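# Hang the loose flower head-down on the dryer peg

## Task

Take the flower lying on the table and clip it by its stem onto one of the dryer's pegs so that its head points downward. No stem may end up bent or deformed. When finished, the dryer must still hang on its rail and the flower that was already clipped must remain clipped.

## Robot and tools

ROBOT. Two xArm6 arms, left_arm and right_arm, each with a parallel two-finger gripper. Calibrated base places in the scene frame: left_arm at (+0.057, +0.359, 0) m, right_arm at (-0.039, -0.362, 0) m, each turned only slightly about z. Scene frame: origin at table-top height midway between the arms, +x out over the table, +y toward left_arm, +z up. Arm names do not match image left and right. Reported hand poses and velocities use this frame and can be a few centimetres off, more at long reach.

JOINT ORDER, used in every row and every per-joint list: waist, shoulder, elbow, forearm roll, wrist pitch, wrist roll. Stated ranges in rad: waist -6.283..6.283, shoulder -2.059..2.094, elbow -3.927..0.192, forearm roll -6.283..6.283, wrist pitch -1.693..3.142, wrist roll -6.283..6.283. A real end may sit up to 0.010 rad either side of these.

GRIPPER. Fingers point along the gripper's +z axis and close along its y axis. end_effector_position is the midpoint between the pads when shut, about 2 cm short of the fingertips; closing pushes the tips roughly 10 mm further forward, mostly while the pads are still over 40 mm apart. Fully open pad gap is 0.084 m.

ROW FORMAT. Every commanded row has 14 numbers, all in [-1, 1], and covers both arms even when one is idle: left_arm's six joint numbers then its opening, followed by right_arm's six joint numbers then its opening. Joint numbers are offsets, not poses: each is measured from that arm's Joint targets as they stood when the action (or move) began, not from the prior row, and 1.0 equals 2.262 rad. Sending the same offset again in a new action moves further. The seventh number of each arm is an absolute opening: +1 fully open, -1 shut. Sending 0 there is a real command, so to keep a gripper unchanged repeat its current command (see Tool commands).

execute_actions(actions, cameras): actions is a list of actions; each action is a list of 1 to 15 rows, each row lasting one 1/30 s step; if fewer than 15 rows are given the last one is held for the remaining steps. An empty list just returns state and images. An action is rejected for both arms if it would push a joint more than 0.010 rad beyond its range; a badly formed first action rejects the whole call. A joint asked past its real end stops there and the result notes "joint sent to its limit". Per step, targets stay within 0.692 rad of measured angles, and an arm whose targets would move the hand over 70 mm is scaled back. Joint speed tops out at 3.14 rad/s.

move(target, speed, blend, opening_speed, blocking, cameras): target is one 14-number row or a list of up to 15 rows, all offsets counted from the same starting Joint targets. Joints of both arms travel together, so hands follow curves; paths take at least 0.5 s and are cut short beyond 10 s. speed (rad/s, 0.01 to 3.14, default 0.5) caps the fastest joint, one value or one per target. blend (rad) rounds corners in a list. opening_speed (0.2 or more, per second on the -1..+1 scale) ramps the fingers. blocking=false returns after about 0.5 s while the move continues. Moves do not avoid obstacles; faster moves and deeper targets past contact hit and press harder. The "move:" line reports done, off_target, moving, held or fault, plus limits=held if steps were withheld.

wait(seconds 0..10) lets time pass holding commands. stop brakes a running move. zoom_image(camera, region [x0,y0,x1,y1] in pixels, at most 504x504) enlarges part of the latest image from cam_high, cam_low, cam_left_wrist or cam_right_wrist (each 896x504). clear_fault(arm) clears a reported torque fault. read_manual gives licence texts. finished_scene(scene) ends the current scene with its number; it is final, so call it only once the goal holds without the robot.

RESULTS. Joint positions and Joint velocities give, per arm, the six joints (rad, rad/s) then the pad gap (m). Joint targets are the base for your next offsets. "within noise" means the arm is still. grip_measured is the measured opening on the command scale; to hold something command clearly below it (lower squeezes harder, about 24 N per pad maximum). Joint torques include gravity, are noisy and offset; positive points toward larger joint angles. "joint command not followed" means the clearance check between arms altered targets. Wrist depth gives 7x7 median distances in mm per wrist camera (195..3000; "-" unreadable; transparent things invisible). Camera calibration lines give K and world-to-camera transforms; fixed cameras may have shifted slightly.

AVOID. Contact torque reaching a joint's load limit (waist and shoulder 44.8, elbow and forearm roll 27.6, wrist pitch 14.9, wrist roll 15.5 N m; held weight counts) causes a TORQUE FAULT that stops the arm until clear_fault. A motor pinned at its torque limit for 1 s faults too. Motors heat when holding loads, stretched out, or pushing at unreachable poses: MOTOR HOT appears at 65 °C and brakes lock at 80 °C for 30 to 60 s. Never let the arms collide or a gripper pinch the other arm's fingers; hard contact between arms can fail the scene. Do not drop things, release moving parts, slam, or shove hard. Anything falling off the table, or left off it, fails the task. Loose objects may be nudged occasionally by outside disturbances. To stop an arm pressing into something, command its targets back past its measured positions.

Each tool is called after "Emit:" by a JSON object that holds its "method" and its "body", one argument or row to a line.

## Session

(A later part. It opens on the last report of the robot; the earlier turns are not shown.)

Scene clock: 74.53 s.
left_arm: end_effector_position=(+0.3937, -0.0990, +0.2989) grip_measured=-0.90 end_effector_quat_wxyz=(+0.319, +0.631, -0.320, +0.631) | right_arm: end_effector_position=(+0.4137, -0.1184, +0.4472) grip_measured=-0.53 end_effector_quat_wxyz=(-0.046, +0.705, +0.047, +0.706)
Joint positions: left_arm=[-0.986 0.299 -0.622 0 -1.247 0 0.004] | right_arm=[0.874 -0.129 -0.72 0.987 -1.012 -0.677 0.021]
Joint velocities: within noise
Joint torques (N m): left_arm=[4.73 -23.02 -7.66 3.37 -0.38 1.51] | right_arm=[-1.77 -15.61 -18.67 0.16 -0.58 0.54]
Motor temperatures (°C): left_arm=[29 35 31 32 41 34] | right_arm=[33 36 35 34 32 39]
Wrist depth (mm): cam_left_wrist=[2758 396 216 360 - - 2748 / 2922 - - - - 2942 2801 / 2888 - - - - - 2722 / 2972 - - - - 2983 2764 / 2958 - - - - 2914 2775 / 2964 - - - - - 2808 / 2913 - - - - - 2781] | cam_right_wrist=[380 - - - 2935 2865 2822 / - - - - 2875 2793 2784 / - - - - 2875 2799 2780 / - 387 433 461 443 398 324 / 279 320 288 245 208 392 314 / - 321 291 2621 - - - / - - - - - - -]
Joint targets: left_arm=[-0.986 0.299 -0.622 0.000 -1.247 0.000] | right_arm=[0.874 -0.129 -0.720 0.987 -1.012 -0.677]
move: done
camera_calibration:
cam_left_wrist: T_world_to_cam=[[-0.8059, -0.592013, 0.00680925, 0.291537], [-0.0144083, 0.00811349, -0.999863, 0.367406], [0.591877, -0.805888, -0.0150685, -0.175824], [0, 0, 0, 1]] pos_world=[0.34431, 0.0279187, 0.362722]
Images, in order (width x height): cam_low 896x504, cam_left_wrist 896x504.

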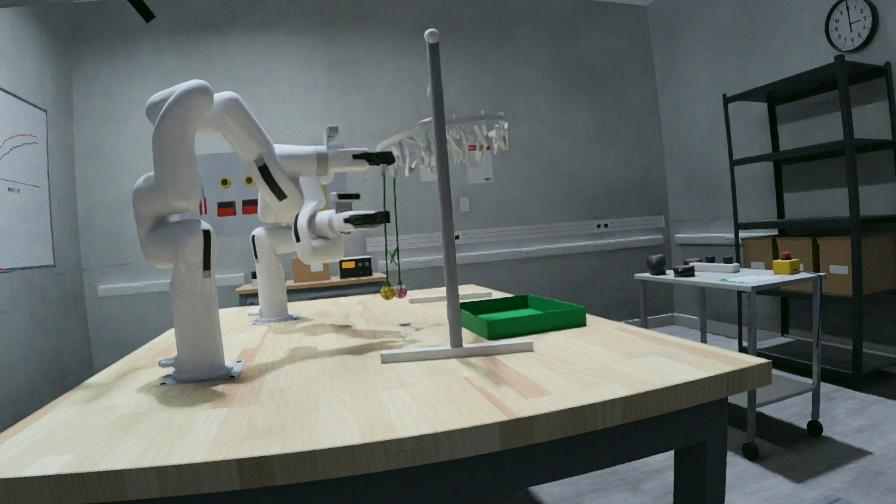

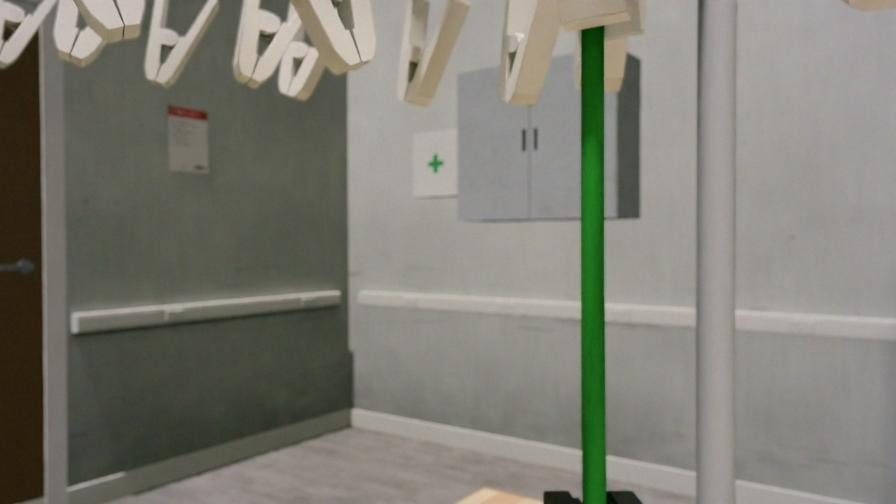

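Emit:
{"method": "move", "body": {
  "target": [0,0,0,0,0,0,-1,0,0,0,0,0,0,0.3],
  "opening_speed": 0.4,
  "cameras": ["cam_left_wrist","cam_high"]
}}

Emit:
{"method": "zoom_image", "body": {
  "camera": "cam_left_wrist",
  "region": [490, 0, 690, 100]
}}

Emit:
{"method": "zoom_image", "body": {
  "camera": "cam_high",
  "region": [550, 220, 650, 300]
}}

Scene clock: 78.33 s.
left_arm: end_effector_position=(+0.3937, -0.0990, +0.2989) grip_measured=-0.90 end_effector_quat_wxyz=(+0.319, +0.631, -0.320, +0.631) | right_arm: end_effector_position=(+0.4137, -0.1184, +0.4472) grip_measured=+0.29 end_effector_quat_wxyz=(-0.046, +0.705, +0.047, +0.706)
Joint positions: left_arm=[-0.986 0.299 -0.622 0 -1.247 0 0.004] | right_arm=[0.874 -0.129 -0.72 0.987 -1.012 -0.677 0.056]
Joint velocities: within noise
Joint torques (N m): left_arm=[4.24 -21.52 -10.1 3.16 -0.81 1.56] | right_arm=[0.1 -13.71 -17.09 0.07 -1.37 0.26]
Motor temperatures (°C): left_arm=[29 35 31 32 41 34] | right_arm=[33 36 35 34 32 39]
Wrist depth (mm): cam_left_wrist=[2726 - 219 358 230 2959 2735 / 2931 - - - - - 2820 / 2913 - - - - - 2760 / 2927 - - - - - 2784 / 2941 - - - - 2974 2813 / 2959 - - - - - 2800 / - - - - - - 2809] | cam_right_wrist=[381 - - - 2881 2822 2773 / - - - - 2933 2796 2776 / - - - 2561 2855 2814 2832 / - 386 434 458 458 383 325 / 278 319 287 245 208 392 285 / - 312 289 2885 - - - / - - - - - - -]
Joint targets: left_arm=[-0.986 0.299 -0.622 0.000 -1.247 0.000] | right_arm=[0.874 -0.129 -0.720 0.987 -1.012 -0.677]
move: done
camera_calibration:
cam_left_wrist: T_world_to_cam=[[-0.8059, -0.592013, 0.00680925, 0.291537], [-0.0144083, 0.00811349, -0.999863, 0.367406], [0.591877, -0.805888, -0.0150685, -0.175824], [0, 0, 0, 1]] pos_world=[0.34431, 0.0279187, 0.362722]
Images, in order (width x height): cam_high 896x504, cam_left_wrist 896x504.

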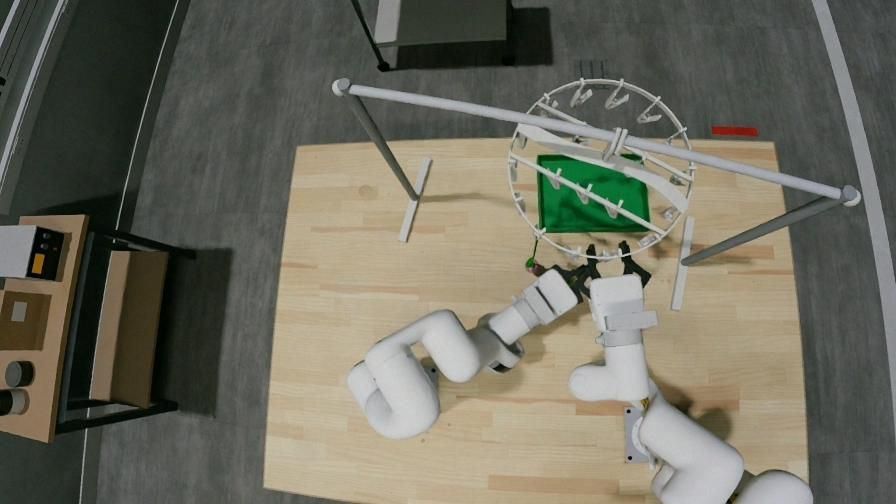

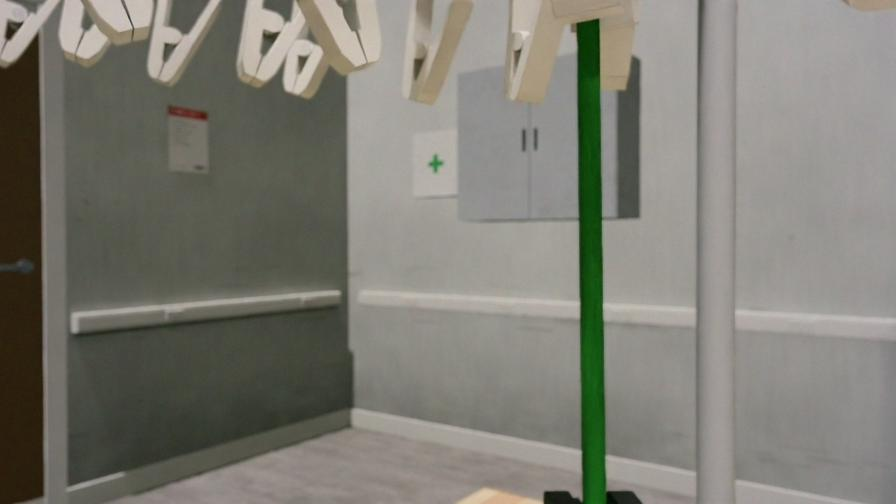

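Scaled by 2.520 from the camera's 896x504 image, which has a finer 1280x720 frame.

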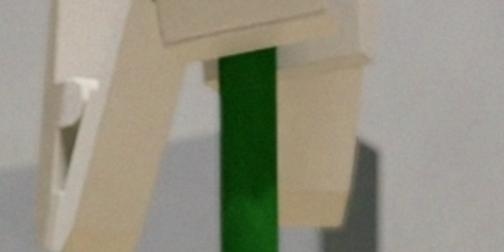

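Scaled by 5.040 from the camera's 896x504 image, which has a finer 1280x720 frame.

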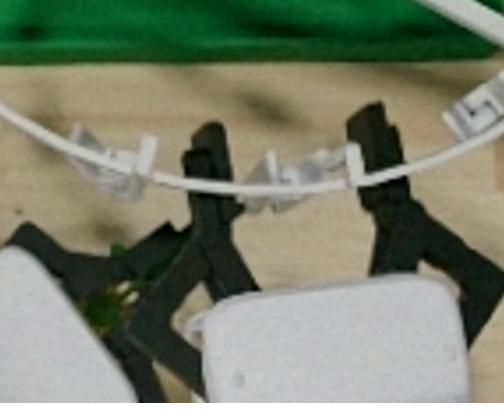

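Emit:
{"method": "move", "body": {
  "target": [0,0,0,0,0,0,-0.2,0,0,0,0,0,0,0.3],
  "opening_speed": 0.3,
  "cameras": ["cam_left_wrist"]
}}

Emit:
{"method": "move", "body": {
  "target": [
    [-0.0084,-0.1264,0.1706,0,-0.0442,0,-0.2,0,0,0,0,0,0,0.3],
    [-0.0084,-0.1264,0.1706,0,-0.0442,0,-0.2,0.0838,-0.0668,0.0584,0.0752,-0.0515,-0.0424,0.3]
  ],
  "speed": [0.25,0.15]
}}

Emit:
{"method": "wait", "body": {
  "seconds": 1,
  "cameras": ["cam_low"]
}}

Emit:
{"method": "zoom_image", "body": {
  "camera": "cam_low",
  "region": [340, 80, 520, 310]
}}

Scene clock: 82.07 s.
left_arm: end_effector_position=(+0.3937, -0.0990, +0.2989) grip_measured=-0.21 end_effector_quat_wxyz=(+0.319, +0.631, -0.320, +0.631) | right_arm: end_effector_position=(+0.4137, -0.1184, +0.4472) grip_measured=+0.29 end_effector_quat_wxyz=(-0.046, +0.705, +0.047, +0.706)
Joint positions: left_arm=[-0.986 0.299 -0.622 0 -1.247 0 0.035] | right_arm=[0.874 -0.129 -0.72 0.987 -1.012 -0.677 0.056]
Joint velocities: within noise
Joint torques (N m): left_arm=[3.16 -19.03 -10.16 3.1 -1.19 1.23] | right_arm=[0.88 -15.35 -16.8 -0.21 -2.04 0.3]
Motor temperatures (°C): left_arm=[29 35 31 32 41 34] | right_arm=[33 36 34 34 32 39]
Wrist depth (mm): cam_left_wrist=[2778 391 219 - - 2960 2764 / 2877 - - - - 2989 2763 / 2995 - - - - - 2767 / 2930 - - - - - 2795 / 2947 - - - - 2958 2776 / 2992 - - - - - 2726 / 2944 - - - - 2981 2768] | cam_right_wrist=[379 - - - 2938 2761 2781 / - - - - 2906 2922 2728 / - - - 2598 2823 2835 2746 / - - 437 461 353 400 274 / 295 319 295 248 211 395 282 / - 313 296 2608 - - - / - - 1647 - - - -]
Joint targets: left_arm=[-0.986 0.299 -0.622 0.000 -1.247 0.000] | right_arm=[0.874 -0.129 -0.720 0.987 -1.012 -0.677]
move: done
camera_calibration:
cam_left_wrist: T_world_to_cam=[[-0.8059, -0.592013, 0.00680925, 0.291537], [-0.0144083, 0.00811349, -0.999863, 0.367406], [0.591877, -0.805888, -0.0150685, -0.175824], [0, 0, 0, 1]] pos_world=[0.34431, 0.0279187, 0.362722]
Images, in order (width x height): cam_left_wrist 896x504.

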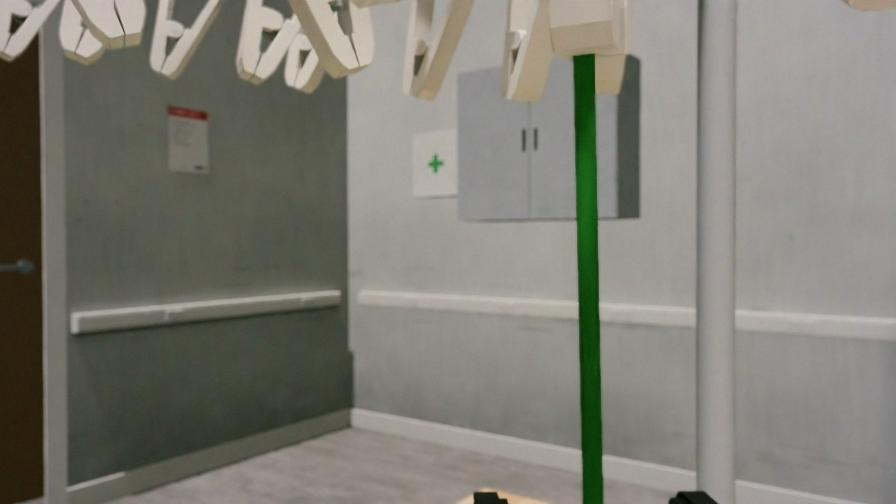

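Scene clock: 85.40 s.
left_arm: end_effector_position=(+0.3223, -0.0166, +0.3098) grip_measured=-0.21 end_effector_quat_wxyz=(+0.325, +0.628, -0.326, +0.628) | right_arm: end_effector_position=(+0.3443, -0.1272, +0.4475) grip_measured=+0.29 end_effector_quat_wxyz=(-0.047, +0.705, +0.046, +0.706)
Joint positions: left_arm=[-1.005 0.013 -0.236 0 -1.347 0 0.035] | right_arm=[1.063 -0.28 -0.588 1.156 -1.128 -0.773 0.056]
Joint velocities: within noise
Joint torques (N m): left_arm=[-5.51 -17.45 -7.34 3.35 -2.64 1.14] | right_arm=[9.19 -24.61 -15.22 0.37 -3.05 -1.19]
Motor temperatures (°C): left_arm=[29 35 31 32 41 34] | right_arm=[33 36 34 34 32 39]
Wrist depth (mm): cam_left_wrist=[461 374 326 252 208 202 - / - 374 211 274 - 584 2814 / 2998 - - - - - 2803 / - - - - - - 2887 / - - - - - - 2881 / - - - - - - 2874 / 2997 - - - 1046 - 2878] | cam_right_wrist=[- - 388 363 339 2846 2825 / - - - - - 2936 2881 / - - - 2594 2907 2874 2842 / - - 507 522 513 340 333 / - 404 377 324 387 348 387 / - 254 218 331 296 202 236 / - 265 214 200 2854 205 262]
Joint targets: left_arm=[-1.005 0.013 -0.236 0.000 -1.347 0.000] | right_arm=[1.064 -0.280 -0.588 1.157 -1.128 -0.773]
move: done
camera_calibration:
cam_left_wrist: T_world_to_cam=[[-0.816988, -0.576615, 0.00677903, 0.286596], [-0.0142268, 0.00840251, -0.999863, 0.376553], [0.576479, -0.816973, -0.0150681, -0.0621923], [0, 0, 0, 1]] pos_world=[0.275355, 0.111282, 0.373622]
cam_right_wrist: T_world_to_cam=[[0.126565, -0.991808, 0.0172753, -0.143298], [0.011458, -0.0159525, -0.999807, 0.512066], [0.991892, 0.126739, 0.00934506, -0.195249], [0, 0, 0, 1]] pos_world=[0.205935, -0.109209, 0.516268]

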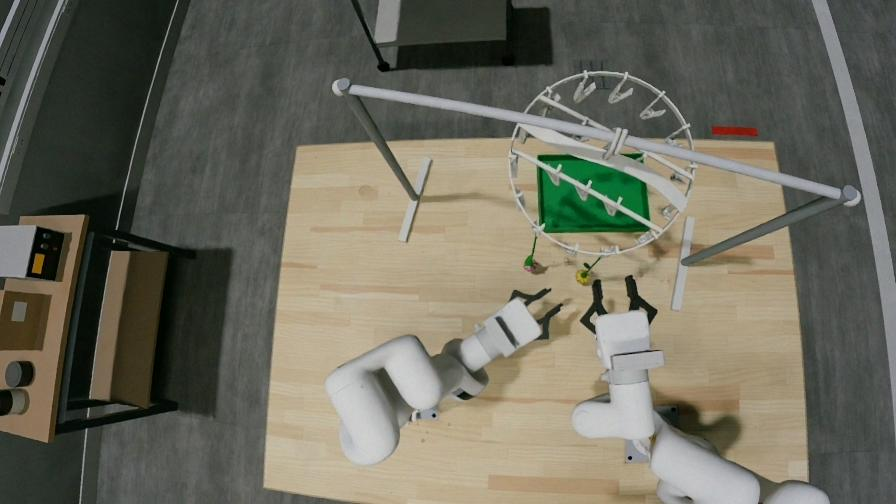

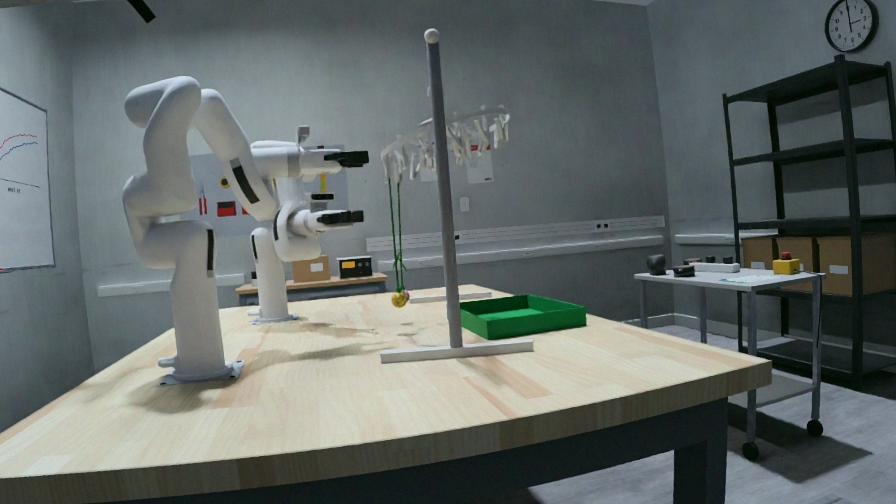

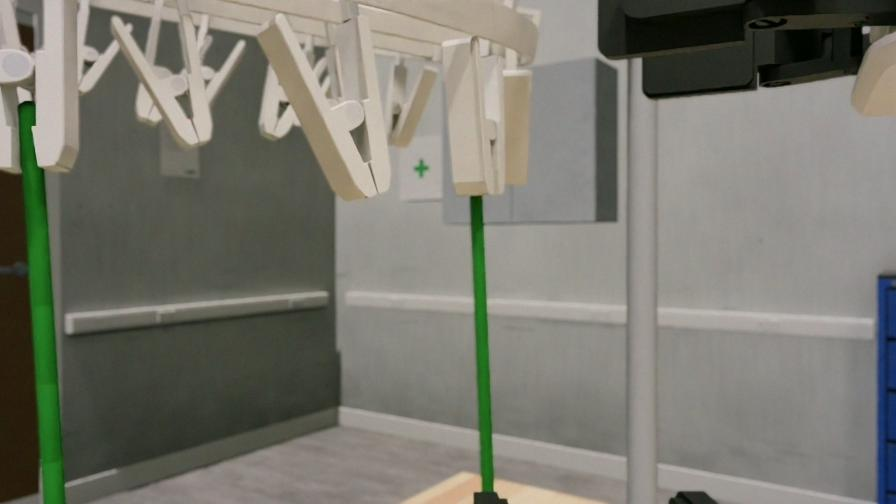

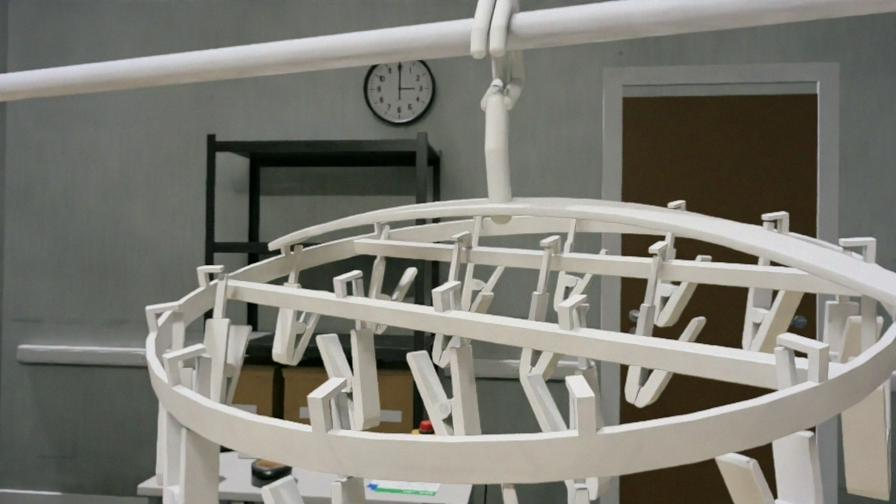

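Scene clock: 86.40 s.
left_arm: end_effector_position=(+0.3223, -0.0166, +0.3098) grip_measured=-0.21 end_effector_quat_wxyz=(+0.325, +0.628, -0.326, +0.628) | right_arm: end_effector_position=(+0.3442, -0.1273, +0.4475) grip_measured=+0.29 end_effector_quat_wxyz=(-0.047, +0.705, +0.046, +0.706)
Joint positions: left_arm=[-1.005 0.013 -0.236 0 -1.347 0 0.035] | right_arm=[1.064 -0.28 -0.588 1.157 -1.128 -0.773 0.056]
Joint velocities: within noise
Joint torques (N m): left_arm=[-5.53 -17.25 -7.92 3.1 -2.57 1.05] | right_arm=[9.18 -24.3 -16.24 -0.01 -2.89 -1.18]
Motor temperatures (°C): left_arm=[29 35 31 32 41 34] | right_arm=[33 36 34 34 32 39]
Wrist depth (mm): cam_left_wrist=[463 376 326 243 208 201 - / - 374 212 274 - 583 2823 / - - - - - - 2874 / - - - - - - 2854 / - - - - - - 2865 / - - - - - - 2902 / - - - - 1046 - 2867] | cam_right_wrist=[- - 388 364 339 2990 2891 / - - - - - 2926 2925 / - - - 2593 2875 2903 2874 / - - 503 523 515 348 332 / - 409 379 324 389 349 386 / - 256 218 337 297 202 236 / - 268 214 200 2905 205 264]
Joint targets: left_arm=[-1.005 0.013 -0.236 0.000 -1.347 0.000] | right_arm=[1.064 -0.280 -0.588 1.157 -1.128 -0.773]
Tool commands: left_gripper/opening=-0.2 right_gripper/opening=+0.3
wait: 1.00 s; at rest by 0.17 s
Images, in order (width x height): cam_low 896x504.

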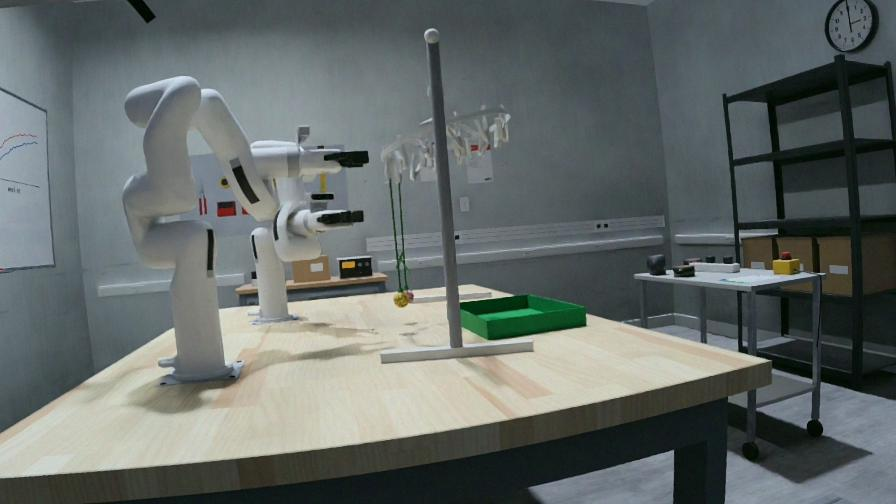

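Scaled by 2.191 from the camera's 896x504 image, which has a finer 1280x720 frame.

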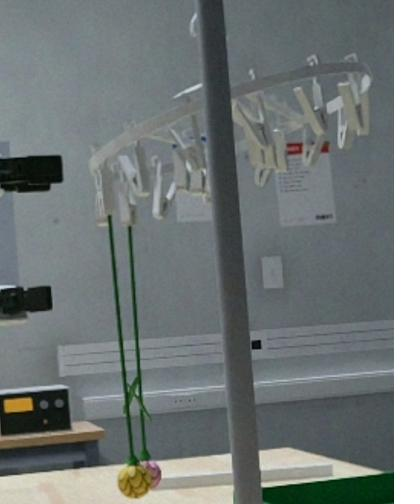

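Emit:
{"method": "finished_scene", "body": {
  "scene": 2
}}

The scene is finished: the task was done.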